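# Lift the rice cooker's glass lid onto the counter

## Task

Remove the glass lid from the red rice cooker and place it lying flat on the counter next to the cooker, with the robot finally touching neither the lid nor the cooker.

## Robot and tools

Robot: two 6-joint arms, left_arm and right_arm, each with a parallel gripper. In every row and in every per-joint list the joint order is waist, shoulder, elbow, wrist pitch, wrist yaw, wrist roll; the gripper value comes last. Stated joint ranges in rad, the same for both arms: waist -2.880 to 2.880, shoulder 0.000 to 3.142, elbow 0.000 to 3.019, wrist pitch -1.693 to 1.571, wrist yaw -1.571 to 1.571, wrist roll -2.094 to 2.094. A true end stop may sit up to 0.084 rad either side of these.

Frame: all hand positions, orientations and velocities are in the scene frame. Its origin is at table-top height, halfway between the two nominal arm bases; +z points up, +x points out over the table, and left_arm sits on the +y side (camera image sides do not follow these names). Real bases are offset from nominal; only a BASES line, if present, gives their calibrated spot. Reported hand pose can be a few cm off, more when reaching far. The gripper's fingers point along its own +z and close along its y; end_effector_position is the midpoint between the pads, about 1 cm short of the fingertips.

execute_actions: argument actions is a list of actions; each action is a list of up to 15 rows, one row per 1/30 s step; a short action repeats its final row until 15 steps are used. A row is always 14 numbers in [-1, 1]: left_arm's 6 joint values and its opening, then right_arm's 6 joint values and opening. The joint values are offsets, not poses: each counts from the Joint targets as they stood when that action began (not from the previous row), so repeating an offset in a later action moves further. Scale: 1.0 equals 2.811 rad for waist and shoulder, 2.53 for elbow, 2.575 for wrist pitch, 8.12 for wrist yaw, 9.528 for wrist roll. Opening is absolute: +1 fully open, -1 shut. An action that would send a joint more than 0.084 rad beyond its range is rejected for both arms; a malformed action or a failing first action voids the whole call. An empty actions list just reports state. Optional cameras picks which images come back (omitted, null or ["all"] = all, [] = none).

move: target is either one 14-number row or a list of up to 15 rows, same layout and scale; every row's joint offsets count from the Joint targets at the call's start, not from the row before. Joints travel together, so the hand follows a curve, with no avoidance of obstacles or the other arm. speed (rad/s, 0.01 to 12.57, default 0.5) caps the joint with the longest way to go; one value or one per target. blend (rad) rounds corners at intermediate targets. opening_speed (per second on the -1..+1 scale, at least 0.2) ramps the grippers; use a low value when closing on the glass lid. blocking=false returns after about 0.5 s while the motion continues. The extra move: line reports done, off_target (resting more than 0.035 rad from target), moving, held or fault, plus limits=held if steps were withheld. done does not prove contact or lack of it.

wait: seconds from 0 to 10; arms keep their last command and any running move continues. stop: brakes a running move (needs room if fast). zoom_image: camera is cam_left_wrist or cam_right_wrist, region [x0, y0, x1, y1] in image pixels from the top-left corner, at most 504 by 504, on that camera's latest image. finished_scene: ends the scene irreversibly (scene 1, optional).

Result lines: Joint positions (rad, then finger-pad gap in m, 0.094 when open) and Joint velocities (rad/s, m/s), which may read "within noise". Joint targets is the base for your next offsets. Tool commands shows current gripper commands; to keep a gripper as it is, resend its current value, since 0 is a real command. grip_measured uses the opening scale and reads slightly wide when empty and a few mm narrow on a squeezed part. grip_effort_nm is gripper motor effort (negative closing), not pad force. Joint torques include arm weight and have offsets; numbers 3 and 4 wrap at ±28 N m. "joint sent to its limit" means a joint reached its real stop; "joint command not followed" means the clearance check altered targets. MOTOR HOT warns of heating; an OVER-TEMPERATURE FAULT drops that arm for 30 s or more.

Motion limits: each joint target may lead its measured angle only by a fixed amount (0.716 rad waist and shoulder, 0.645 elbow, 0.69 wrist pitch, 1.84 wrist yaw, 3.24 wrist roll), and targets that would shift the hand over 110 mm are scaled back, so big moves need several actions. Very small turns may not start. To stop pushing on something, command targets back past the measured positions.

Gripping: the fingers go to the grip_measured value you command; about 0.05 below first-contact reading the gripper is at full force (roughly 50-64 N per pad). Release by commanding well above grip_measured.

Cameras: cam_left_wrist and cam_right_wrist, fisheye, 672x504, posed from their arm's joints with small calibration errors; images may lag during motion.

Avoid: dropping the lid or letting go while it moves, slamming or hitting hard, strong pushes, arm-to-arm contact or one gripper closing on the other's fingers, anything falling off or left off the table, holding strained poses long enough to overheat. Loose objects may occasionally be nudged by an outside push.

Each tool is called after "Request:" as name([rows], argument=value, ...), one row to a line, values as JSON.

## Session

Request:
execute_actions(actions=[])

Scene clock: 0.00 s.
left_arm: end_effector_position=(+0.6379, -0.3828, +0.1753) grip_measured=+1.000 grip_effort_nm=n/a end_effector_quat_wxyz=(+0.353, +0.596, +0.636, -0.339) | right_arm: end_effector_position=(+0.3868, -0.7213, +0.1640) grip_measured=+1.000 grip_effort_nm=n/a end_effector_quat_wxyz=(-0.158, -0.431, -0.560, +0.689)
Joint positions: left_arm=[-0.746 2.474 2.478 -0.707 0.639 0.456 0.094] | right_arm=[-0.549 1.975 1.121 0.853 1.408 -0.69 0.094]
Joint velocities: within noise
Joint torques (N m): no reading
Heat: left arm: hottest waist 33 °C; right arm: hottest wrist yaw 32 °C.
Joint targets: left_arm=[-0.746 2.482 2.501 -0.705 0.638 0.456] | right_arm=[-0.549 1.966 1.143 0.858 1.408 -0.690]
Tool commands: left_gripper/opening=+1.0 right_gripper/opening=+1.0

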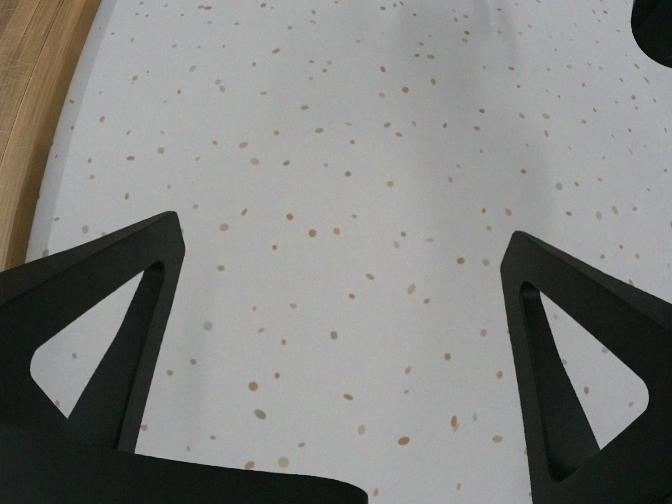

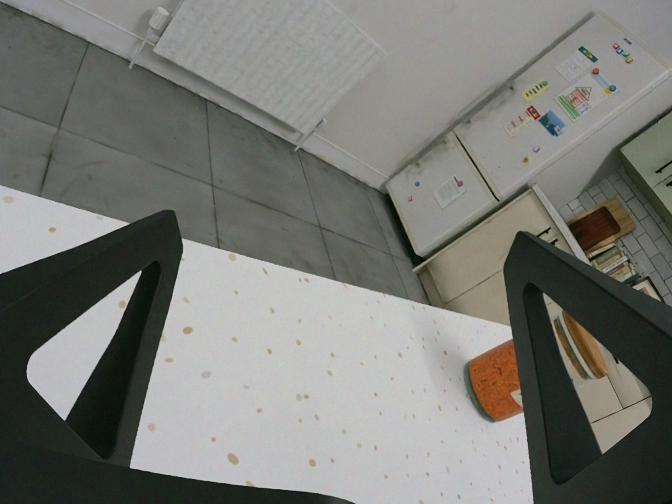

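Request:
move(target=[0,-0.313,-0.316,0.233,-0.0786,-0.0479,1,0,-0.166,0.181,-0.372,-0.1734,0.0724,1], speed=1.0)

Scene clock: 27.73 s.
left_arm: end_effector_position=(+0.5719, -0.1830, +0.5586) grip_measured=+1.000 grip_effort_nm=0.022 end_effector_quat_wxyz=(+0.662, +0.261, +0.655, -0.256) | right_arm: end_effector_position=(+0.5690, -0.6404, +0.5172) grip_measured=+1.000 grip_effort_nm=-0.027 end_effector_quat_wxyz=(+0.658, +0.209, +0.693, -0.206)
Joint positions: left_arm=[-0.746 1.587 1.716 -0.121 0.003 0.009 0.094] | right_arm=[-0.549 1.505 1.549 -0.093 0.004 -0.011 0.094]
Joint velocities: within noise
Joint torques (N m): left_arm=[0.73 -14.68 9.11 2.18 -0.21 -0.14] | right_arm=[-0.5 -15.56 14.58 0.91 -0.13 0.18]
Heat: left arm: hottest waist 33 °C; right arm: hottest elbow 32 °C.
Joint targets: left_arm=[-0.746 1.602 1.702 -0.105 0.000 0.000] | right_arm=[-0.549 1.499 1.600 -0.100 0.000 0.000]
move: off_target (right_arm); right_arm: the elbow is farthest, 0.052 rad from its target
camera_calibration:
cam_left_wrist: T_world_to_cam=[[-0.646332, -0.761879, 0.0423742, 0.208939], [-0.513582, 0.393277, -0.762605, 0.793221], [0.564348, -0.514658, -0.645475, 0.0487128], [0, 0, 0, 1]] pos_world=[0.514937, -0.1277, 0.627504]
cam_right_wrist: T_world_to_cam=[[-0.514962, -0.85515, 0.0594281, -0.284271], [-0.591602, 0.304375, -0.746567, 0.922733], [0.620339, -0.419612, -0.66265, -0.179628], [0, 0, 0, 1]] pos_world=[0.510933, -0.599325, 0.586746]

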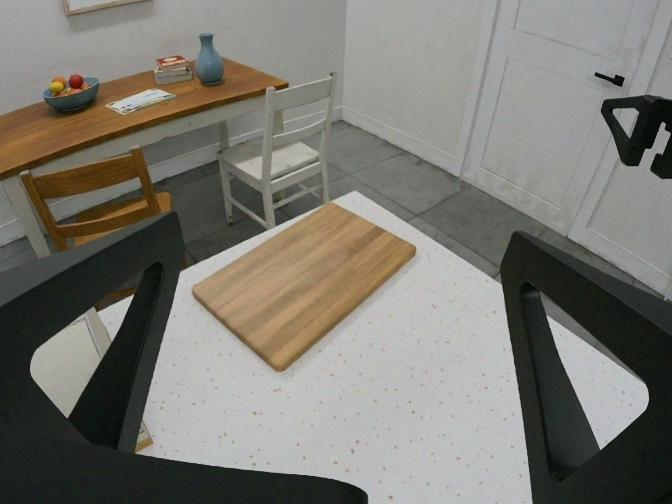

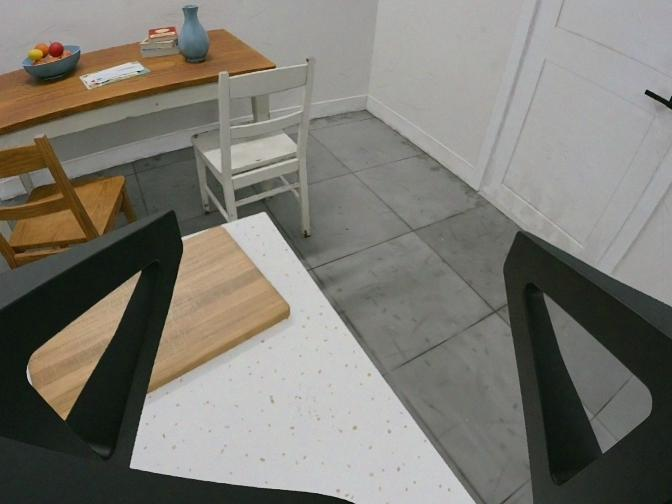

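Request:
move(target=[0.443,0,0,0,0,0,1,0.231,0,0,0,0,0,1], speed=1.5)

Scene clock: 35.33 s.
left_arm: end_effector_position=(+0.6752, +0.6530, +0.5586) grip_measured=+1.000 grip_effort_nm=0.022 end_effector_quat_wxyz=(+0.687, -0.172, +0.683, +0.179) | right_arm: end_effector_position=(+0.6867, -0.2100, +0.5172) grip_measured=+1.000 grip_effort_nm=-0.027 end_effector_quat_wxyz=(+0.689, -0.026, +0.724, +0.018)
Joint positions: left_arm=[0.501 1.587 1.716 -0.121 -0.001 0.008 0.094] | right_arm=[0.106 1.505 1.549 -0.093 0.001 -0.009 0.094]
Joint velocities: within noise
Joint torques (N m): left_arm=[0.85 -14.51 9.03 2.21 -0.06 -0.17] | right_arm=[-0.91 -15.68 14.58 0.91 -0.01 0.17]
Heat: left arm: hottest elbow 34 °C; right arm: hottest elbow 35 °C.
Joint targets: left_arm=[0.499 1.602 1.702 -0.105 0.000 0.000] | right_arm=[0.100 1.499 1.600 -0.100 0.000 0.000]
move: off_target (right_arm); right_arm: the elbow is farthest, 0.051 rad from its target
camera_calibration:
cam_left_wrist: T_world_to_cam=[[0.519588, -0.853306, 0.0435519, 0.184447], [-0.534508, -0.36439, -0.762575, 1.02632], [0.66658, 0.372946, -0.645432, -0.22793], [0, 0, 0, 1]] pos_world=[0.604676, 0.616377, 0.627503]
cam_right_wrist: T_world_to_cam=[[0.115982, -0.99155, 0.0581144, -0.316865], [-0.654229, -0.120287, -0.74667, 0.815222], [0.747351, 0.0485801, -0.662652, -0.0609261], [0, 0, 0, 1]] pos_world=[0.615626, -0.213167, 0.586744]

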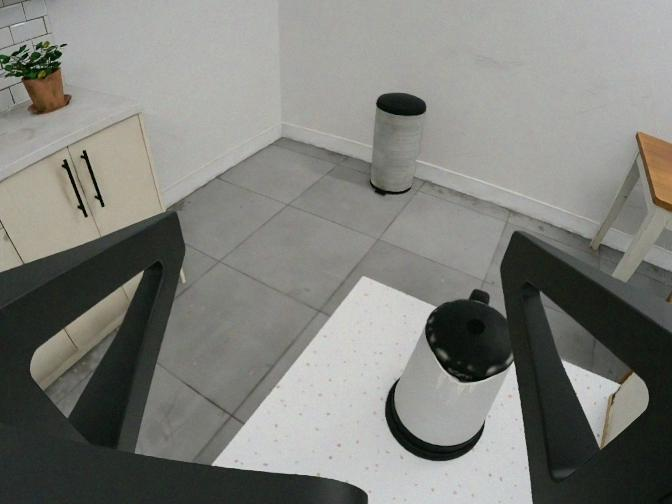

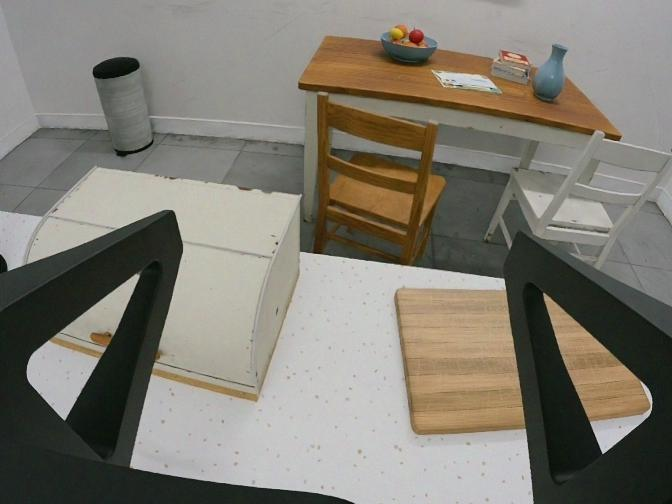

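Request:
move(target=[-0.06,-0.143,-0.158,-0.31,0,0,1,0.05,-0.143,-0.158,-0.31,0,0,1], speed=1.5)

Scene clock: 42.73 s.
left_arm: end_effector_position=(+0.5163, +0.4725, +0.3838) grip_measured=+1.000 grip_effort_nm=0.017 end_effector_quat_wxyz=(+0.385, -0.151, +0.908, +0.067) | right_arm: end_effector_position=(+0.4526, -0.1676, +0.3605) grip_measured=+1.000 grip_effort_nm=-0.027 end_effector_quat_wxyz=(+0.377, -0.090, +0.921, +0.033)
Joint positions: left_arm=[0.337 1.193 1.316 -0.89 0 0.008 0.094] | right_arm=[0.229 1.104 1.2 -0.891 0 -0.009 0.094]
Joint velocities: within noise
Joint torques (N m): left_arm=[0.09 -8.23 8.73 0.81 -0.09 -0.13] | right_arm=[0.44 -7.71 9.77 0.7 0.02 0.17]
Heat: left arm: hottest elbow 35 °C; right arm: hottest elbow 37 °C.
Joint targets: left_arm=[0.331 1.200 1.302 -0.903 0.000 0.000] | right_arm=[0.241 1.097 1.200 -0.898 0.000 0.000]
move: done
camera_calibration:
cam_left_wrist: T_world_to_cam=[[0.389594, -0.920987, -0.000086421, 0.236545], [-0.916807, -0.387817, -0.095203, 0.694655], [0.0876472, 0.0371697, -0.995458, 0.42434], [0, 0, 0, 1]] pos_world=[0.507516, 0.471481, 0.488566]
cam_right_wrist: T_world_to_cam=[[0.261334, -0.965233, 0.00553073, -0.281024], [-0.960116, -0.26053, -0.1015, 0.432515], [0.0994122, 0.0212153, -0.99482, 0.41651], [0, 0, 0, 1]] pos_world=[0.447299, -0.167407, 0.459807]

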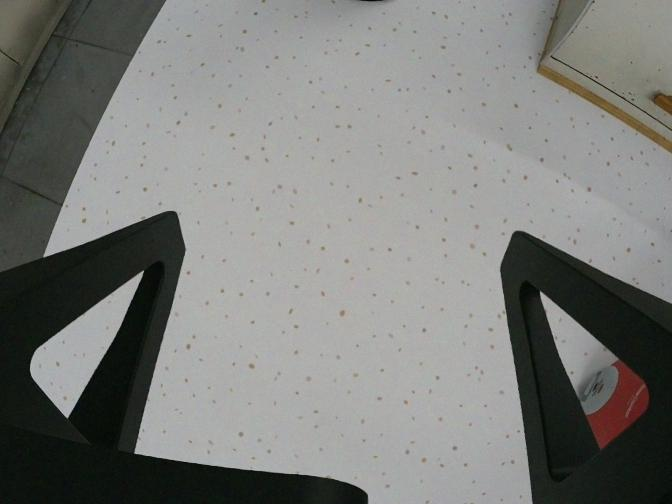

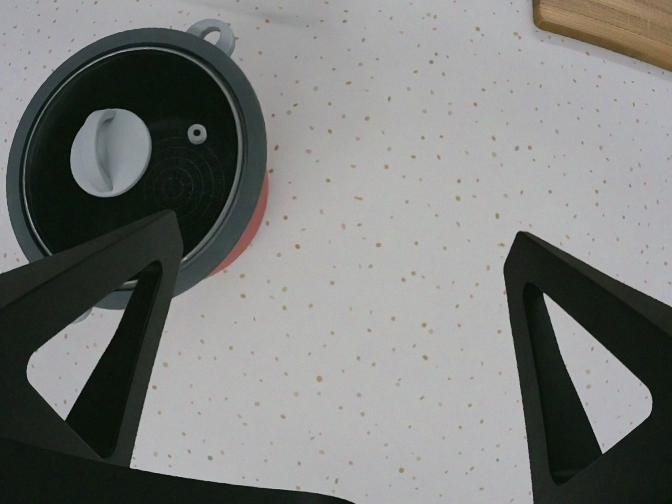

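Request:
move(target=[0.2,0,0,0,0,0,1,0.117,0,0,0,0,0,1], speed=1.5, cameras=["cam_right_wrist"])

Scene clock: 56.40 s.
left_arm: end_effector_position=(+0.3555, +0.6988, +0.3837) grip_measured=+1.000 grip_effort_nm=0.007 end_effector_quat_wxyz=(+0.351, -0.397, +0.830, +0.172) | right_arm: end_effector_position=(+0.3998, -0.0232, +0.3605) grip_measured=+1.000 grip_effort_nm=-0.027 end_effector_quat_wxyz=(+0.366, -0.241, +0.894, +0.095)
Joint positions: left_arm=[0.897 1.193 1.316 -0.89 -0.001 0.007 0.094] | right_arm=[0.561 1.104 1.2 -0.891 -0.001 -0.009 0.094]
Joint velocities: within noise
Joint torques (N m): left_arm=[0.21 -8.06 8.75 0.81 -0.03 -0.1] | right_arm=[0.21 -7.82 9.83 0.61 0.05 0.17]
Heat: left arm: hottest elbow 35 °C; right arm: hottest elbow 37 °C.
Joint targets: left_arm=[0.893 1.200 1.302 -0.903 0.000 0.000] | right_arm=[0.570 1.097 1.200 -0.898 0.000 0.000]
move: done
camera_calibration:
cam_right_wrist: T_world_to_cam=[[0.562565, -0.82674, 0.00463952, -0.244663], [-0.822235, -0.560068, -0.101257, 0.357272], [0.0863119, 0.0531491, -0.994849, 0.424682], [0, 0, 0, 1]] pos_world=[0.394745, -0.0247471, 0.459806]
Images, in order (width x height): cam_right_wrist 672x504.

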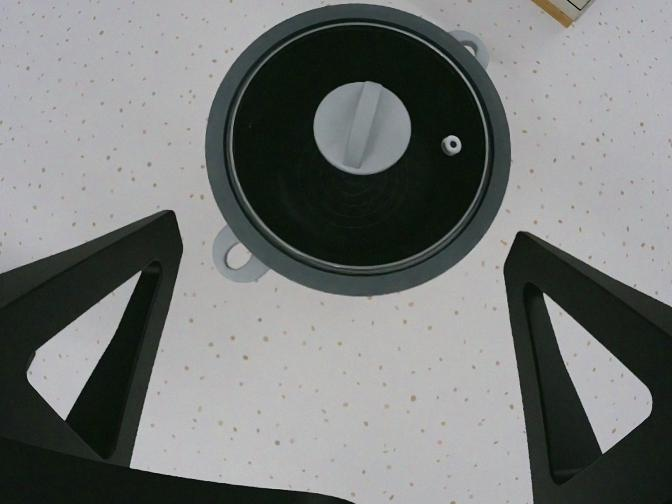

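Request:
zoom_image(camera="cam_right_wrist", region=[260, 40, 480, 220])

Scaled by 2.291 from the camera's 672x504 image, which has a finer 960x720 frame.

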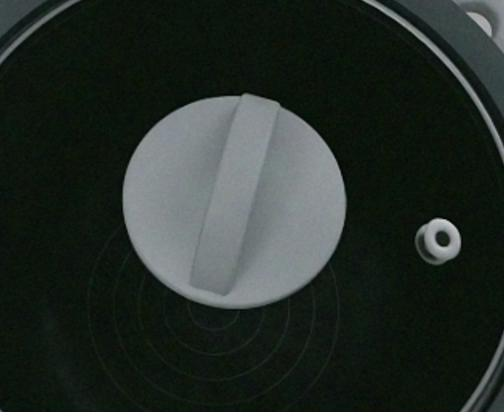

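Request:
move(target=[0,0,0,0,0,0,1,-0.0096,0.4372,0.4577,-0.2726,0,0.0128,1], speed=1.0, cameras=["cam_right_wrist"])

Scene clock: 118.00 s.
left_arm: end_effector_position=(+0.3555, +0.6988, +0.3837) grip_measured=+1.000 grip_effort_nm=0.017 end_effector_quat_wxyz=(+0.351, -0.397, +0.830, +0.172) | right_arm: end_effector_position=(+0.6133, +0.0897, +0.1191) grip_measured=+1.000 grip_effort_nm=-0.027 end_effector_quat_wxyz=(-0.006, -0.199, +0.980, -0.004)
Joint positions: left_arm=[0.897 1.193 1.316 -0.89 -0.001 0.007 0.094] | right_arm=[0.552 2.311 2.313 -1.587 0.004 0.106 0.094]
Joint velocities: within noise
Joint torques (N m): left_arm=[0.56 -8.18 8.61 0.87 -0.06 -0.13] | right_arm=[-1.2 -24.7 12.59 -0.64 -0.17 0.22]
Heat: left arm: hottest elbow 35 °C; right arm: hottest elbow 39 °C.
Joint targets: left_arm=[0.893 1.200 1.302 -0.903 0.000 0.000] | right_arm=[0.543 2.326 2.358 -1.600 0.000 0.122]
move: off_target (right_arm); right_arm: the elbow is farthest, 0.045 rad from its target
camera_calibration:
cam_right_wrist: T_world_to_cam=[[0.436561, -0.898447, -0.046988, -0.180512], [-0.682124, -0.364598, 0.633857, 0.380608], [-0.586619, -0.244666, -0.772021, 0.572895], [0, 0, 0, 1]] pos_world=[0.674497, 0.116756, 0.192555]
Images, in order (width x height): cam_right_wrist 672x504.

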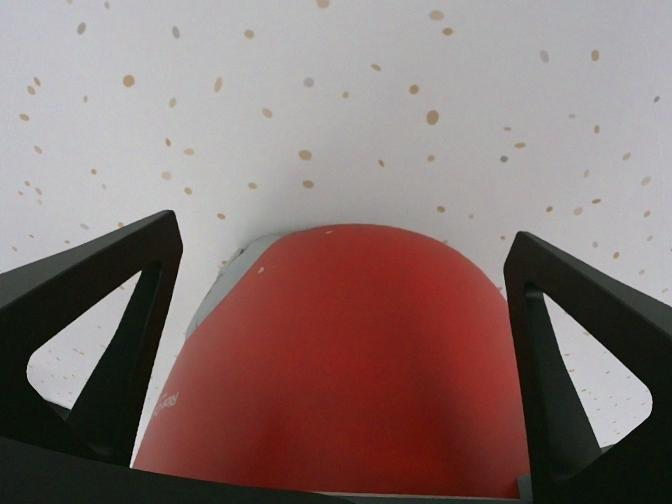

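Request:
move([
  [0,0,0,0,0,0,1,0,-0.2191,-0.2285,0.1359,0,0.0024,1],
  [0,0,0,0,0,0,1,0,-0.1604,-0.1593,-0.0163,0,0.0024,1],
], speed=0.8, cameras=["cam_right_wrist"])

Scene clock: 151.13 s.
left_arm: end_effector_position=(+0.3555, +0.6988, +0.3837) grip_measured=+1.000 grip_effort_nm=0.017 end_effector_quat_wxyz=(+0.351, -0.397, +0.830, +0.172) | right_arm: end_effector_position=(+0.4984, +0.0231, +0.2366) grip_measured=+1.000 grip_effort_nm=-0.032 end_effector_quat_wxyz=(-0.016, -0.183, +0.983, -0.007)
Joint positions: left_arm=[0.897 1.193 1.316 -0.89 -0.001 0.007 0.094] | right_arm=[0.547 1.874 1.902 -1.633 0.003 0.135 0.094]
Joint velocities: within noise
Joint torques (N m): left_arm=[0.15 -8 8.68 0.69 -0.04 -0.14] | right_arm=[-0.73 -19.6 13.22 -0.54 -0.11 0.17]
Heat: left arm: hottest elbow 35 °C; right arm: hottest elbow 39 °C.
Joint targets: left_arm=[0.893 1.200 1.302 -0.903 0.000 0.000] | right_arm=[0.543 1.875 1.955 -1.642 0.000 0.145]
move: off_target (right_arm); right_arm: the elbow is farthest, 0.053 rad from its target
camera_calibration:
cam_right_wrist: T_world_to_cam=[[0.405628, -0.912857, -0.0464496, -0.168998], [-0.682455, -0.336271, 0.648981, 0.199355], [-0.608047, -0.231545, -0.759385, 0.587321], [0, 0, 0, 1]] pos_world=[0.56172, 0.0487578, 0.308776]
Images, in order (width x height): cam_right_wrist 672x504.

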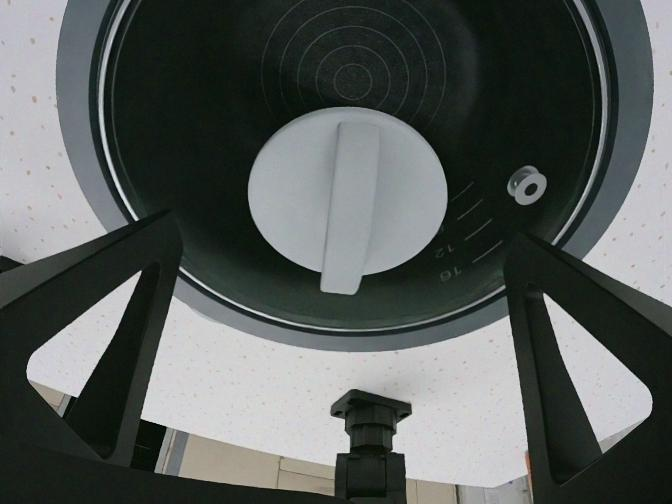

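Request:
zoom_image(camera="cam_right_wrist", region=[230, 90, 460, 310])

Scaled by 2.191 from the camera's 672x504 image, which has a finer 960x720 frame.

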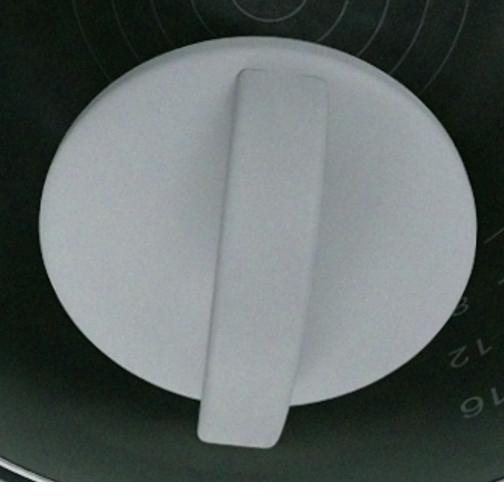

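Request:
move(target=[0,0,0,0,0,0,1,-0.0014,-0.0071,-0.046,0.0507,0,0,0.6], speed=0.15, opening_speed=1, cameras=["cam_right_wrist"])

Scene clock: 187.53 s.
left_arm: end_effector_position=(+0.3555, +0.6988, +0.3837) grip_measured=+1.000 grip_effort_nm=0.012 end_effector_quat_wxyz=(+0.351, -0.397, +0.830, +0.172) | right_arm: end_effector_position=(+0.5090, +0.0289, +0.2130) grip_measured=+0.603 grip_effort_nm=-0.159 end_effector_quat_wxyz=(+0.008, -0.183, +0.983, +0.001)
Joint positions: left_arm=[0.897 1.193 1.316 -0.89 -0.001 0.007 0.094] | right_arm=[0.547 1.874 1.84 -1.522 0.003 0.135 0.075]
Joint velocities: within noise
Joint torques (N m): left_arm=[0.5 -7.94 8.66 0.73 -0.05 -0.12] | right_arm=[-1.2 -21.66 8.58 0.23 -0.11 0.17]
Heat: left arm: hottest elbow 36 °C; right arm: hottest elbow 47 °C.
Joint targets: left_arm=[0.893 1.200 1.302 -0.903 0.000 0.000] | right_arm=[0.539 1.855 1.839 -1.511 0.000 0.144]
move: done
camera_calibration:
cam_right_wrist: T_world_to_cam=[[0.407702, -0.911717, -0.0505145, -0.169353], [-0.709827, -0.351248, 0.61055, 0.246382], [-0.574392, -0.213066, -0.790365, 0.566196], [0, 0, 0, 1]] pos_world=[0.569152, 0.0527757, 0.288518]
Images, in order (width x height): cam_right_wrist 672x504.

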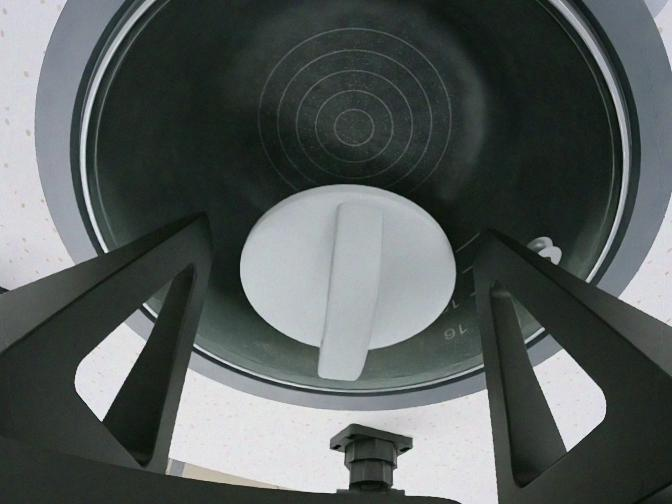

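Request:
move(target=[0,0,0,0,0,0,1,-0.001,-0.0065,-0.0245,0.0082,0,0,0.4], speed=0.15, opening_speed=1, cameras=["cam_right_wrist"])

Scene clock: 196.87 s.
left_arm: end_effector_position=(+0.3555, +0.6988, +0.3837) grip_measured=+1.000 grip_effort_nm=0.012 end_effector_quat_wxyz=(+0.351, -0.397, +0.830, +0.172) | right_arm: end_effector_position=(+0.5036, +0.0251, +0.2043) grip_measured=+0.403 grip_effort_nm=-0.173 end_effector_quat_wxyz=(+0.008, -0.182, +0.983, +0.000)
Joint positions: left_arm=[0.897 1.193 1.316 -0.89 -0.001 0.007 0.094] | right_arm=[0.547 1.856 1.792 -1.491 0.004 0.135 0.066]
Joint velocities: within noise
Joint torques (N m): left_arm=[0.38 -8.23 8.65 0.84 -0.03 -0.15] | right_arm=[-1.26 -21.42 7.54 -0.09 -0.17 0.16]
Heat: left arm: hottest elbow 36 °C; right arm: hottest elbow 45 °C.
Joint targets: left_arm=[0.893 1.200 1.302 -0.903 0.000 0.000] | right_arm=[0.536 1.837 1.777 -1.490 0.000 0.145]
move: done
camera_calibration:
cam_right_wrist: T_world_to_cam=[[0.406718, -0.912236, -0.0490609, -0.170791], [-0.710679, -0.349685, 0.610456, 0.246988], [-0.574035, -0.213417, -0.79053, 0.555293], [0, 0, 0, 1]] pos_world=[0.563751, 0.049075, 0.279821]
Images, in order (width x height): cam_right_wrist 672x504.

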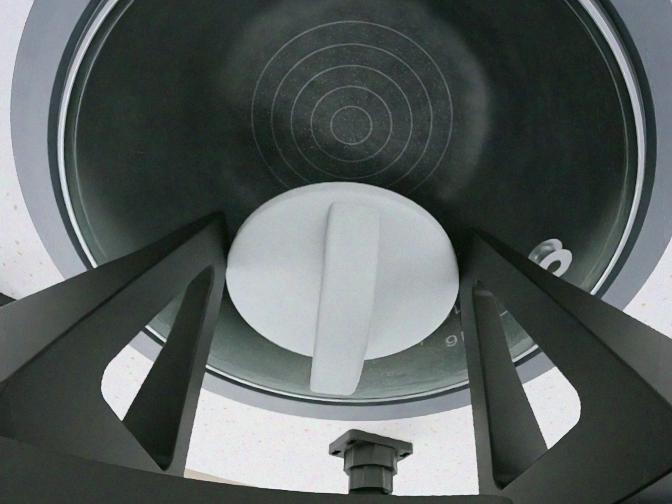

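Request:
move(target=[0,0,0,0,0,0,1,0,0,0,0,0,0,-0.2], opening_speed=0.5, cameras=["cam_right_wrist"])

Scene clock: 210.80 s.
left_arm: end_effector_position=(+0.3555, +0.6988, +0.3837) grip_measured=+1.000 grip_effort_nm=0.012 end_effector_quat_wxyz=(+0.351, -0.397, +0.830, +0.172) | right_arm: end_effector_position=(+0.5035, +0.0251, +0.2042) grip_measured=+0.330 grip_effort_nm=-1.038 end_effector_quat_wxyz=(+0.008, -0.182, +0.983, +0.000)
Joint positions: left_arm=[0.897 1.193 1.316 -0.89 -0.001 0.007 0.094] | right_arm=[0.547 1.856 1.791 -1.49 0.004 0.136 0.062]
Joint velocities: within noise
Joint torques (N m): left_arm=[0.15 -8.41 8.66 0.76 -0.05 -0.15] | right_arm=[-1.2 -21.19 7.45 -0.16 -0.17 0.15]
Heat: left arm: hottest elbow 36 °C; right arm: hottest elbow 42 °C.
Joint targets: left_arm=[0.893 1.200 1.302 -0.903 0.000 0.000] | right_arm=[0.536 1.837 1.777 -1.490 0.000 0.144]
move: done
camera_calibration:
cam_right_wrist: T_world_to_cam=[[0.405633, -0.912715, -0.0491278, -0.170283], [-0.711293, -0.348958, 0.610156, 0.247302], [-0.574043, -0.212555, -0.790756, 0.555138], [0, 0, 0, 1]] pos_world=[0.563649, 0.0488755, 0.27972]
Images, in order (width x height): cam_right_wrist 672x504.

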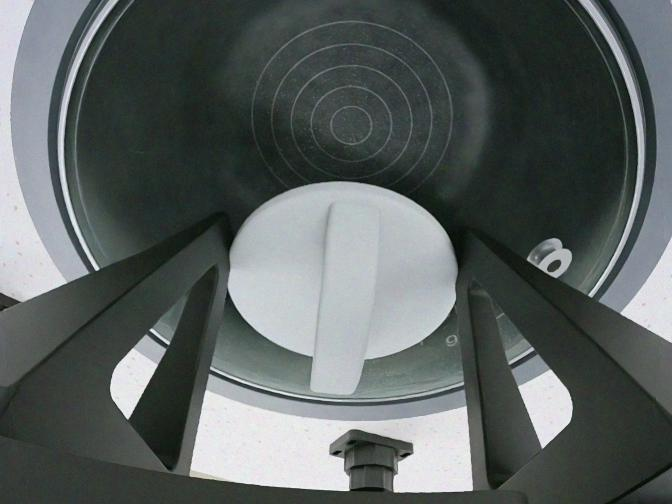

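Request:
move(target=[0,0,0,0,0,0,1,0,0.0,0.0664,-0.0485,0,0,-0.2], speed=0.25, cameras=["cam_right_wrist"])

Scene clock: 240.07 s.
left_arm: end_effector_position=(+0.3555, +0.6988, +0.3837) grip_measured=+1.000 grip_effort_nm=0.007 end_effector_quat_wxyz=(+0.351, -0.397, +0.830, +0.172) | right_arm: end_effector_position=(+0.4973, +0.0217, +0.2357) grip_measured=+0.324 grip_effort_nm=-1.038 end_effector_quat_wxyz=(-0.007, -0.182, +0.983, -0.005)
Joint positions: left_arm=[0.897 1.193 1.316 -0.89 -0.001 0.007 0.094] | right_arm=[0.547 1.856 1.873 -1.605 0.004 0.136 0.062]
Joint velocities: within noise
Joint torques (N m): left_arm=[0.38 -8.06 8.66 0.81 -0.07 -0.13] | right_arm=[-1.26 -21.3 14.9 -0.68 -0.15 0.16]
Heat: left arm: hottest elbow 36 °C; right arm: hottest elbow 39 °C.
Joint targets: left_arm=[0.893 1.200 1.302 -0.903 0.000 0.000] | right_arm=[0.536 1.837 1.945 -1.615 0.000 0.144]
move: off_target (right_arm); right_arm: the elbow is farthest, 0.072 rad from its target
camera_calibration:
cam_right_wrist: T_world_to_cam=[[0.404364, -0.9134, -0.0467888, -0.16917], [-0.693629, -0.339612, 0.63525, 0.207624], [-0.596128, -0.224418, -0.770888, 0.58227], [0, 0, 0, 1]] pos_world=[0.559527, 0.046664, 0.309057]
Images, in order (width x height): cam_right_wrist 672x504.

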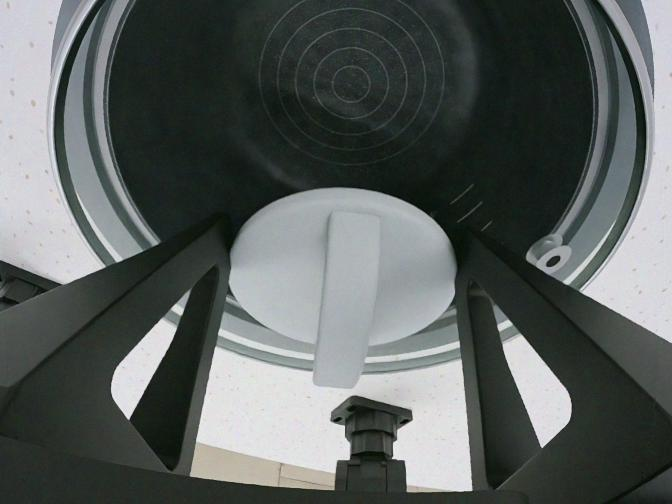

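Request:
move([
  [0,0,0,0,0,0,1,0,-0.0672,-0.0723,0.0058,0,0,-0.2],
  [0,0,0,0,0,0,1,-0.2031,-0.1025,-0.1213,0.0136,0,0,-0.2],
], speed=[0.3,0.5], blend=0.03, cameras=["cam_right_wrist"])

Scene clock: 248.90 s.
left_arm: end_effector_position=(+0.3555, +0.6988, +0.3837) grip_measured=+1.000 grip_effort_nm=0.017 end_effector_quat_wxyz=(+0.351, -0.397, +0.830, +0.172) | right_arm: end_effector_position=(+0.4792, -0.2945, +0.2713) grip_measured=+0.324 grip_effort_nm=-1.043 end_effector_quat_wxyz=(+0.004, +0.111, +0.994, -0.001)
Joint positions: left_arm=[0.897 1.193 1.316 -0.89 -0.001 0.007 0.094] | right_arm=[-0.041 1.601 1.628 -1.59 0.001 0.136 0.062]
Joint velocities: within noise
Joint torques (N m): left_arm=[-0.03 -8.23 8.65 0.76 -0.06 -0.14] | right_arm=[-0.03 -19.78 9.59 0.02 -0.03 0.16]
Heat: left arm: hottest elbow 36 °C; right arm: hottest elbow 41 °C.
Joint targets: left_arm=[0.893 1.200 1.302 -0.903 0.000 0.000] | right_arm=[-0.035 1.549 1.638 -1.580 0.000 0.144]
move: off_target (right_arm); right_arm: the shoulder is farthest, 0.053 rad from its target
camera_calibration:
cam_right_wrist: T_world_to_cam=[[-0.168934, -0.984283, -0.0514668, -0.193856], [-0.780916, 0.101805, 0.616284, 0.242], [-0.601358, 0.144303, -0.78584, 0.643186], [0, 0, 0, 1]] pos_world=[0.543018, -0.308259, 0.346324]
Images, in order (width x height): cam_right_wrist 672x504.

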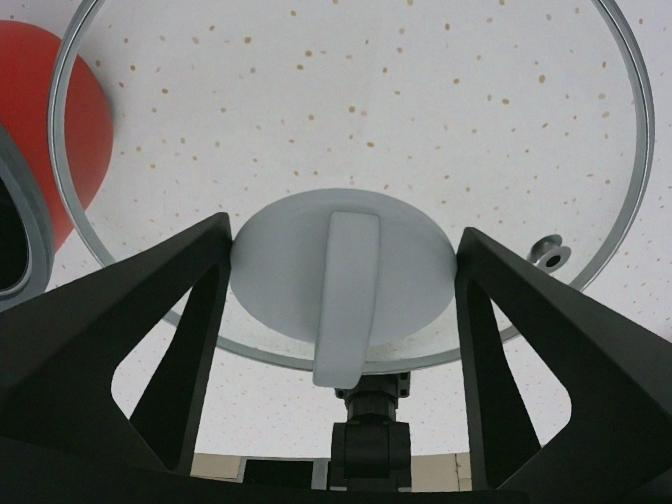

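Request:
move(target=[0,0,0,0,0,0,1,0,0.0644,-0.1534,0.1864,0,0,-0.2], speed=0.3, cameras=["cam_right_wrist"])

Scene clock: 271.07 s.
left_arm: end_effector_position=(+0.3555, +0.6988, +0.3837) grip_measured=+1.000 grip_effort_nm=0.012 end_effector_quat_wxyz=(+0.351, -0.397, +0.830, +0.172) | right_arm: end_effector_position=(+0.4721, -0.2939, +0.0624) grip_measured=+0.324 grip_effort_nm=-1.038 end_effector_quat_wxyz=(-0.020, +0.111, +0.994, -0.001)
Joint positions: left_arm=[0.897 1.193 1.316 -0.89 -0.001 0.007 0.094] | right_arm=[-0.041 1.741 1.239 -1.108 0.001 0.136 0.062]
Joint velocities: within noise
Joint torques (N m): left_arm=[0.03 -7.82 8.65 0.77 -0.05 -0.12] | right_arm=[0.09 -16.79 8.49 0.08 -0.03 0.15]
Heat: left arm: hottest elbow 36 °C; right arm: hottest elbow 41 °C.
Joint targets: left_arm=[0.893 1.200 1.302 -0.903 0.000 0.000] | right_arm=[-0.035 1.730 1.250 -1.100 0.000 0.144]
move: done
camera_calibration:
cam_right_wrist: T_world_to_cam=[[-0.171338, -0.98407, -0.0474331, -0.204264], [-0.750782, 0.0992421, 0.653053, 0.347829], [-0.637942, 0.147505, -0.755825, 0.491012], [0, 0, 0, 1]] pos_world=[0.539382, -0.307956, 0.13428]
Images, in order (width x height): cam_right_wrist 672x504.

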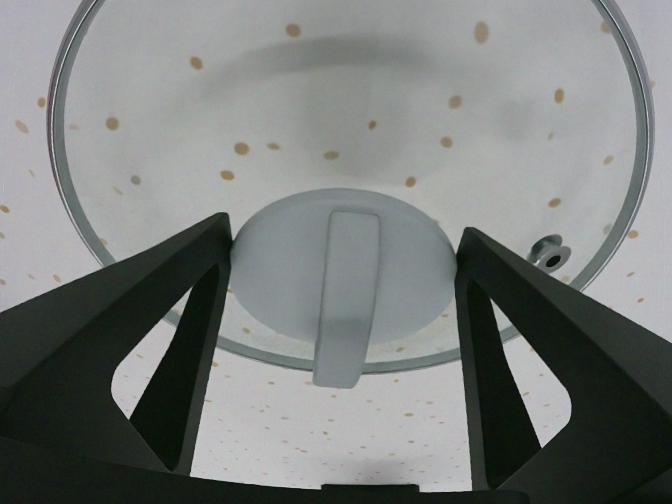

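Request:
move(target=[0,0,0,0,0,0,1,0,0,-0.0059,0.029,0,0,-0.2], speed=0.1, cameras=["cam_right_wrist"])

Request:
move(target=[0,0,0,0,0,0,1,0,0,-0.0079,0.0078,0,0,-0.2], speed=0.1, cameras=["cam_right_wrist"])

Scene clock: 278.83 s.
left_arm: end_effector_position=(+0.3555, +0.6988, +0.3837) grip_measured=+1.000 grip_effort_nm=0.012 end_effector_quat_wxyz=(+0.351, -0.397, +0.830, +0.172) | right_arm: end_effector_position=(+0.4851, -0.2950, +0.0586) grip_measured=+0.324 grip_effort_nm=-1.043 end_effector_quat_wxyz=(+0.011, +0.111, +0.994, +0.000)
Joint positions: left_arm=[0.897 1.193 1.316 -0.89 -0.001 0.007 0.094] | right_arm=[-0.041 1.741 1.227 -1.035 0.001 0.136 0.062]
Joint velocities: within noise
Joint torques (N m): left_arm=[0.15 -8.18 8.7 0.88 -0.03 -0.14] | right_arm=[0.03 -16.85 8.09 -0.01 -0.02 0.16]
Heat: left arm: hottest elbow 36 °C; right arm: hottest elbow 40 °C.
Joint targets: left_arm=[0.893 1.200 1.302 -0.903 0.000 0.000] | right_arm=[-0.035 1.730 1.235 -1.025 0.000 0.144]
move: done
camera_calibration:
cam_right_wrist: T_world_to_cam=[[-0.168195, -0.984347, -0.0526449, -0.204606], [-0.789277, 0.102484, 0.605425, 0.382587], [-0.590553, 0.143381, -0.79416, 0.474599], [0, 0, 0, 1]] pos_world=[0.547829, -0.30866, 0.134508]
Images, in order (width x height): cam_right_wrist 672x504.

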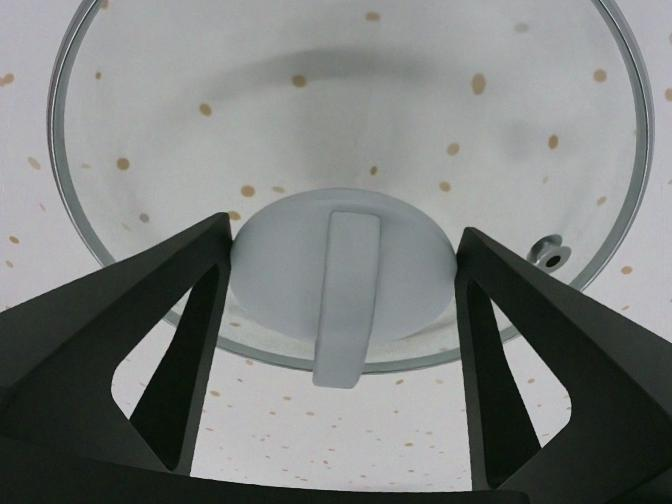

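Scene clock: 279.67 s.
left_arm: end_effector_position=(+0.3555, +0.6988, +0.3837) grip_measured=+1.000 grip_effort_nm=0.012 end_effector_quat_wxyz=(+0.351, -0.397, +0.830, +0.172) | right_arm: end_effector_position=(+0.4811, -0.2946, +0.0519) grip_measured=+0.324 grip_effort_nm=-1.043 end_effector_quat_wxyz=(+0.011, +0.111, +0.994, +0.000)
Joint positions: left_arm=[0.897 1.193 1.316 -0.89 -0.001 0.007 0.094] | right_arm=[-0.041 1.741 1.207 -1.015 0.001 0.136 0.062]
Joint velocities: within noise
Joint torques (N m): left_arm=[0.67 -8.23 8.72 0.7 -0.03 -0.15] | right_arm=[-0.03 -16.79 8.16 0.29 -0.03 0.16]
Heat: left arm: hottest elbow 36 °C; right arm: hottest elbow 40 °C.
Joint targets: left_arm=[0.893 1.200 1.302 -0.903 0.000 0.000] | right_arm=[-0.035 1.730 1.215 -1.005 0.000 0.144]
move: done
camera_calibration:
cam_right_wrist: T_world_to_cam=[[-0.168269, -0.984334, -0.0526589, -0.205273], [-0.789052, 0.102482, 0.605718, 0.383373], [-0.590832, 0.143474, -0.793935, 0.467084], [0, 0, 0, 1]] pos_world=[0.543928, -0.30836, 0.127809]
Images, in order (width x height): cam_right_wrist 672x504.

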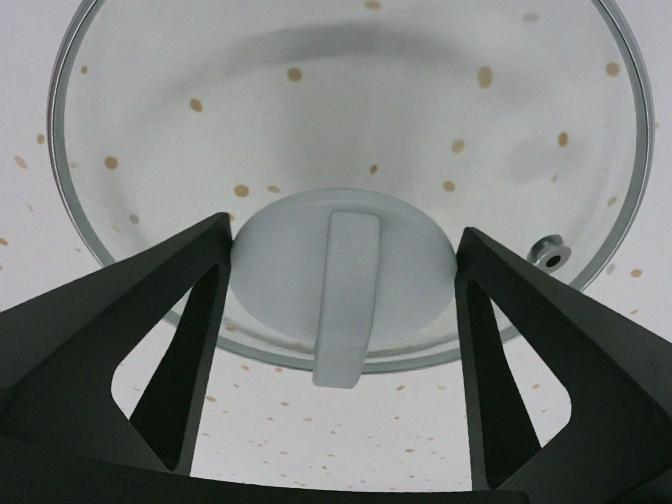

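Request:
move(target=[0,0,0,0,0,0,1,0,0,-0.0079,0.0078,0,0,-0.2], speed=0.1, cameras=["cam_right_wrist"])

Request:
move(target=[0,0,0,0,0,0,1,0,0,-0.0059,0.0058,0,0,-0.2], speed=0.1, cameras=["cam_right_wrist"])

Scene clock: 284.67 s.
left_arm: end_effector_position=(+0.3555, +0.6988, +0.3837) grip_measured=+1.000 grip_effort_nm=0.012 end_effector_quat_wxyz=(+0.351, -0.397, +0.830, +0.172) | right_arm: end_effector_position=(+0.4777, -0.2944, +0.0459) grip_measured=+0.324 grip_effort_nm=-1.043 end_effector_quat_wxyz=(+0.011, +0.111, +0.994, +0.000)
Joint positions: left_arm=[0.897 1.193 1.316 -0.89 -0.001 0.007 0.094] | right_arm=[-0.041 1.741 1.189 -0.996 0.001 0.136 0.062]
Joint velocities: within noise
Joint torques (N m): left_arm=[0.15 -7.94 8.79 0.77 -0.05 -0.13] | right_arm=[-0.03 -16.67 7.83 0.14 -0.03 0.15]
Heat: left arm: hottest elbow 36 °C; right arm: hottest elbow 40 °C.
Joint targets: left_arm=[0.893 1.200 1.302 -0.903 0.000 0.000] | right_arm=[-0.035 1.730 1.195 -0.985 0.000 0.144]
move: done
camera_calibration:
cam_right_wrist: T_world_to_cam=[[-0.168169, -0.984348, -0.0527181, -0.205934], [-0.789499, 0.102471, 0.605138, 0.384525], [-0.590264, 0.143386, -0.794374, 0.459928], [0, 0, 0, 1]] pos_world=[0.540429, -0.30806, 0.121808]
Images, in order (width x height): cam_right_wrist 672x504.

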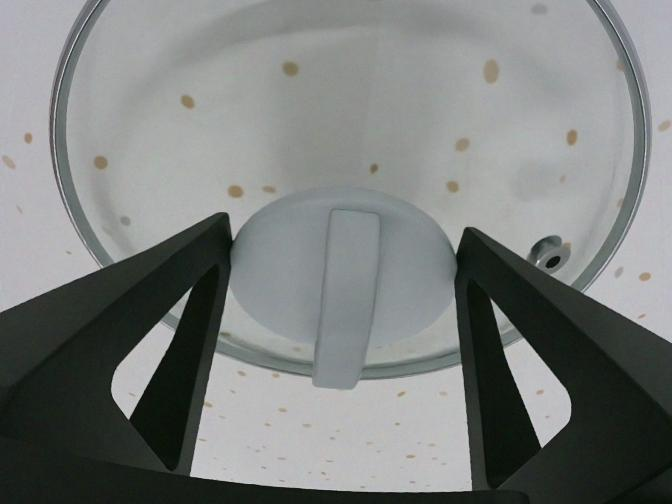

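Scene clock: 285.43 s.
left_arm: end_effector_position=(+0.3555, +0.6988, +0.3837) grip_measured=+1.000 grip_effort_nm=0.017 end_effector_quat_wxyz=(+0.351, -0.397, +0.830, +0.172) | right_arm: end_effector_position=(+0.4748, -0.2941, +0.0412) grip_measured=+0.323 grip_effort_nm=-1.043 end_effector_quat_wxyz=(+0.011, +0.111, +0.994, +0.000)
Joint positions: left_arm=[0.897 1.193 1.316 -0.89 -0.001 0.007 0.094] | right_arm=[-0.041 1.741 1.174 -0.982 0.001 0.136 0.062]
Joint velocities: within noise
Joint torques (N m): left_arm=[0.56 -7.82 8.76 0.68 -0.02 -0.13] | right_arm=[0.03 -16.38 7.79 0.32 -0.03 0.15]
Heat: left arm: hottest elbow 36 °C; right arm: hottest elbow 40 °C.
Joint targets: left_arm=[0.893 1.200 1.302 -0.903 0.000 0.000] | right_arm=[-0.035 1.730 1.180 -0.970 0.000 0.144]
move: done
camera_calibration:
cam_right_wrist: T_world_to_cam=[[-0.168169, -0.984348, -0.0527181, -0.206374], [-0.789499, 0.102471, 0.605138, 0.385049], [-0.590264, 0.143386, -0.794374, 0.45444], [0, 0, 0, 1]] pos_world=[0.537529, -0.30776, 0.117108]
Images, in order (width x height): cam_right_wrist 672x504.

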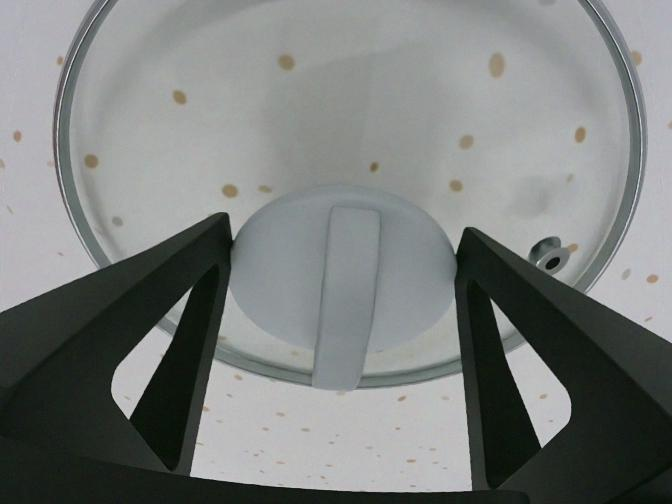

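Request:
move(target=[0,0,0,0,0,0,1,0,0,-0.004,0.004,0,0,-0.2], speed=0.1, cameras=["cam_right_wrist"])

Scene clock: 305.00 s.
left_arm: end_effector_position=(+0.3555, +0.6988, +0.3837) grip_measured=+1.000 grip_effort_nm=0.012 end_effector_quat_wxyz=(+0.351, -0.397, +0.830, +0.172) | right_arm: end_effector_position=(+0.4731, -0.2940, +0.0382) grip_measured=+0.323 grip_effort_nm=-1.043 end_effector_quat_wxyz=(+0.012, +0.111, +0.994, +0.000)
Joint positions: left_arm=[0.897 1.193 1.316 -0.89 -0.001 0.007 0.094] | right_arm=[-0.041 1.741 1.165 -0.971 0.001 0.137 0.062]
Joint velocities: within noise
Joint torques (N m): left_arm=[0.26 -8.29 8.68 0.7 -0.06 -0.15] | right_arm=[0.15 -16.5 7.69 0.43 -0.03 0.16]
Heat: left arm: hottest elbow 36 °C; right arm: hottest elbow 38 °C.
Joint targets: left_arm=[0.893 1.200 1.302 -0.903 0.000 0.000] | right_arm=[-0.035 1.730 1.170 -0.960 0.000 0.144]
move: done
camera_calibration:
cam_right_wrist: T_world_to_cam=[[-0.168547, -0.984279, -0.052798, -0.206497], [-0.79015, 0.102894, 0.604215, 0.385958], [-0.589283, 0.143557, -0.79507, 0.450665], [0, 0, 0, 1]] pos_world=[0.535729, -0.30766, 0.114207]
Images, in order (width x height): cam_right_wrist 672x504.

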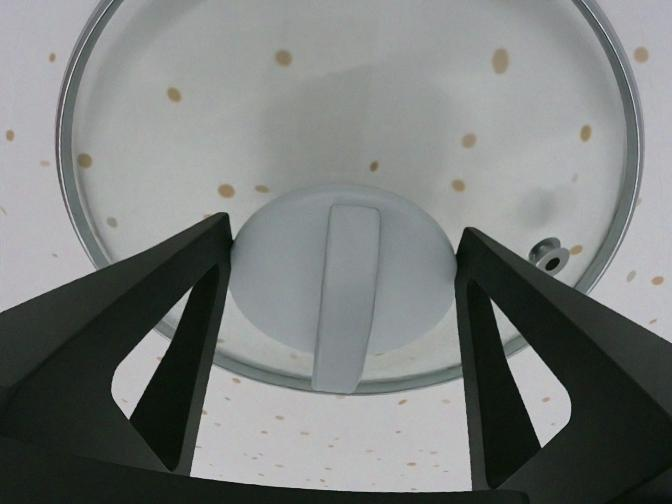

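Request:
move(target=[0,0,0,0,0,0,1,0,0,-0.004,0.004,0,0,-0.2], speed=0.1, cameras=["cam_right_wrist"])

Request:
move(target=[0,0,0,0,0,0,1,0,0,-0.004,0.004,0,0,-0.2], speed=0.1, cameras=["cam_right_wrist"])

Scene clock: 311.63 s.
left_arm: end_effector_position=(+0.3555, +0.6988, +0.3837) grip_measured=+1.000 grip_effort_nm=0.012 end_effector_quat_wxyz=(+0.351, -0.397, +0.830, +0.172) | right_arm: end_effector_position=(+0.4721, -0.2939, +0.0359) grip_measured=+0.322 grip_effort_nm=-1.043 end_effector_quat_wxyz=(+0.013, +0.111, +0.994, +0.000)
Joint positions: left_arm=[0.897 1.193 1.316 -0.89 -0.001 0.007 0.094] | right_arm=[-0.041 1.741 1.158 -0.962 0.001 0.137 0.062]
Joint velocities: within noise
Joint torques (N m): left_arm=[-0.03 -8.18 8.68 0.76 -0.04 -0.11] | right_arm=[0.03 -16.5 7.42 0.43 -0.03 0.15]
Heat: left arm: hottest elbow 36 °C; right arm: hottest elbow 37 °C.
Joint targets: left_arm=[0.893 1.200 1.302 -0.903 0.000 0.000] | right_arm=[-0.035 1.730 1.160 -0.950 0.000 0.144]
move: done
camera_calibration:
cam_right_wrist: T_world_to_cam=[[-0.168453, -0.984284, -0.0529924, -0.206748], [-0.791313, 0.10298, 0.602676, 0.387152], [-0.587747, 0.143456, -0.796224, 0.447471], [0, 0, 0, 1]] pos_world=[0.534531, -0.30756, 0.112004]
Images, in order (width x height): cam_right_wrist 672x504.

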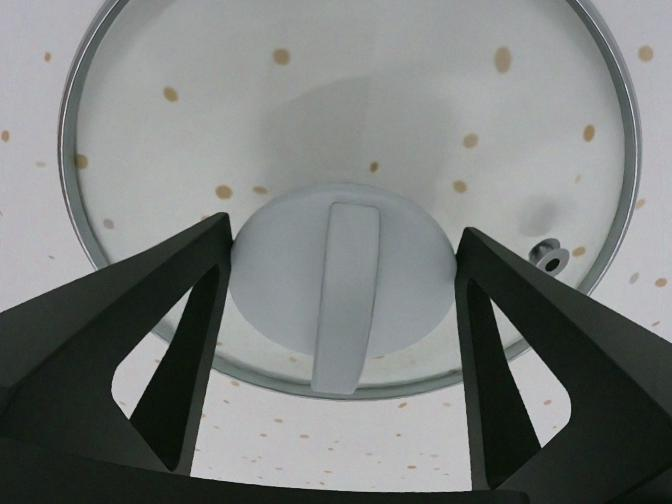

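Scene clock: 312.33 s.
left_arm: end_effector_position=(+0.3555, +0.6988, +0.3837) grip_measured=+1.000 grip_effort_nm=0.017 end_effector_quat_wxyz=(+0.351, -0.397, +0.830, +0.172) | right_arm: end_effector_position=(+0.4714, -0.2938, +0.0344) grip_measured=+0.313 grip_effort_nm=-1.033 end_effector_quat_wxyz=(+0.013, +0.111, +0.994, +0.000)
Joint positions: left_arm=[0.897 1.193 1.316 -0.89 -0.001 0.007 0.094] | right_arm=[-0.041 1.741 1.153 -0.956 0.001 0.137 0.062]
Joint velocities: within noise
Joint torques (N m): left_arm=[0.32 -7.88 8.58 0.75 -0.06 -0.15] | right_arm=[0.09 -16.38 6.98 0.51 -0.03 0.15]
Heat: left arm: hottest elbow 36 °C; right arm: hottest elbow 37 °C.
Joint targets: left_arm=[0.893 1.200 1.302 -0.903 0.000 0.000] | right_arm=[-0.035 1.730 1.150 -0.939 0.000 0.144]
move: done
camera_calibration:
cam_right_wrist: T_world_to_cam=[[-0.168697, -0.984239, -0.0530639, -0.206787], [-0.791947, 0.103294, 0.601789, 0.387976], [-0.586822, 0.143544, -0.796891, 0.445551], [0, 0, 0, 1]] pos_world=[0.533831, -0.30756, 0.110603]
Images, in order (width x height): cam_right_wrist 672x504.

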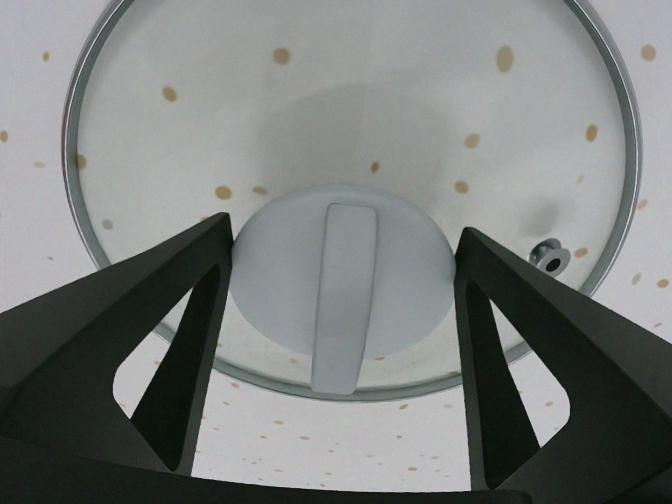

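Request:
move(target=[0,0,0,0,0,0,1,0,0,0.001,-0.001,0,0,0.75], opening_speed=0.4, speed=0.1, cameras=["cam_right_wrist"])

Scene clock: 319.03 s.
left_arm: end_effector_position=(+0.3555, +0.6988, +0.3837) grip_measured=+1.000 grip_effort_nm=0.007 end_effector_quat_wxyz=(+0.351, -0.397, +0.830, +0.172) | right_arm: end_effector_position=(+0.4722, -0.2939, +0.0344) grip_measured=+0.746 grip_effort_nm=0.134 end_effector_quat_wxyz=(+0.015, +0.111, +0.994, +0.000)
Joint positions: left_arm=[0.897 1.193 1.316 -0.89 -0.001 0.007 0.094] | right_arm=[-0.041 1.741 1.153 -0.953 0.001 0.138 0.082]
Joint velocities: within noise
Joint torques (N m): left_arm=[0.15 -8.47 8.59 0.76 -0.02 -0.13] | right_arm=[-0.03 -16.44 7.17 0.29 -0.03 0.14]
Heat: left arm: hottest elbow 36 °C; right arm: hottest elbow 37 °C.
Joint targets: left_arm=[0.893 1.200 1.302 -0.903 0.000 0.000] | right_arm=[-0.035 1.730 1.153 -0.942 0.000 0.144]
move: done
camera_calibration:
cam_right_wrist: T_world_to_cam=[[-0.168891, -0.98419, -0.0533452, -0.206542], [-0.793941, 0.103772, 0.599073, 0.389769], [-0.584066, 0.143531, -0.798916, 0.444749], [0, 0, 0, 1]] pos_world=[0.534333, -0.307559, 0.110799]
Images, in order (width x height): cam_right_wrist 672x504.

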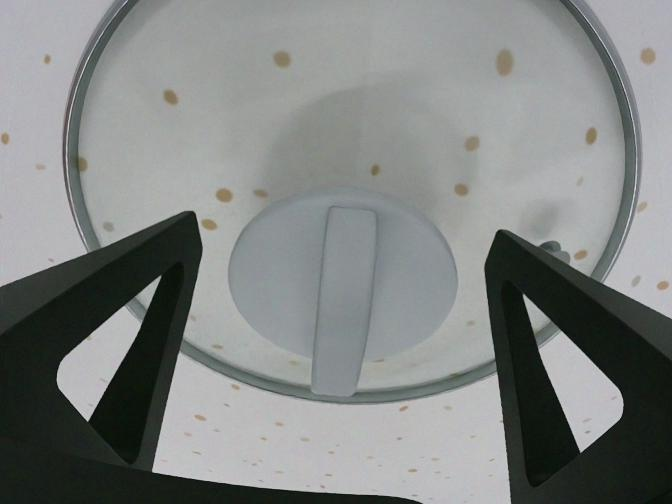

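Request:
move([
  [0,0,0,0,0,0,1,0,-0.02,0.065,-0.07,0,0,0.75],
  [0,0,0,0,0,0,1,0,-0.0644,0.1917,-0.2478,0,0,0.75],
], speed=0.4, cameras=["cam_right_wrist"])

Scene clock: 325.83 s.
left_arm: end_effector_position=(+0.3555, +0.6988, +0.3837) grip_measured=+1.000 grip_effort_nm=0.017 end_effector_quat_wxyz=(+0.351, -0.397, +0.830, +0.172) | right_arm: end_effector_position=(+0.4688, -0.2936, +0.2703) grip_measured=+0.747 grip_effort_nm=0.129 end_effector_quat_wxyz=(+0.008, +0.111, +0.994, +0.000)
Joint positions: left_arm=[0.897 1.193 1.316 -0.89 -0.001 0.007 0.094] | right_arm=[-0.041 1.568 1.585 -1.572 0.001 0.138 0.082]
Joint velocities: within noise
Joint torques (N m): left_arm=[0.38 -8 8.75 0.85 -0.04 -0.14] | right_arm=[0.09 -16.15 13.22 -0.49 -0.04 0.14]
Heat: left arm: hottest elbow 36 °C; right arm: hottest elbow 37 °C.
Joint targets: left_arm=[0.893 1.200 1.302 -0.903 0.000 0.000] | right_arm=[-0.035 1.549 1.637 -1.580 0.000 0.144]
move: off_target (right_arm); right_arm: the elbow is farthest, 0.053 rad from its target
camera_calibration:
cam_right_wrist: T_world_to_cam=[[-0.169622, -0.984122, -0.0522762, -0.194174], [-0.786181, 0.103138, 0.60933, 0.239173], [-0.594263, 0.144454, -0.791192, 0.634107], [0, 0, 0, 1]] pos_world=[0.531923, -0.307358, 0.345814]
Images, in order (width x height): cam_right_wrist 672x504.

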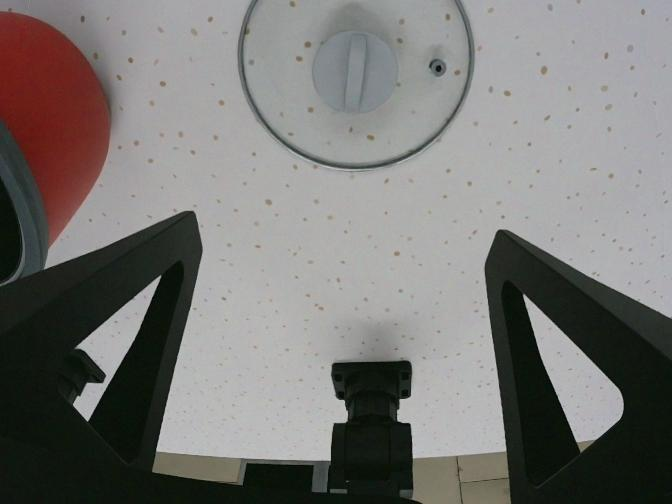

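Lid is flat on the counter.

Request:
finished_scene()

The scene is finished: the task was done.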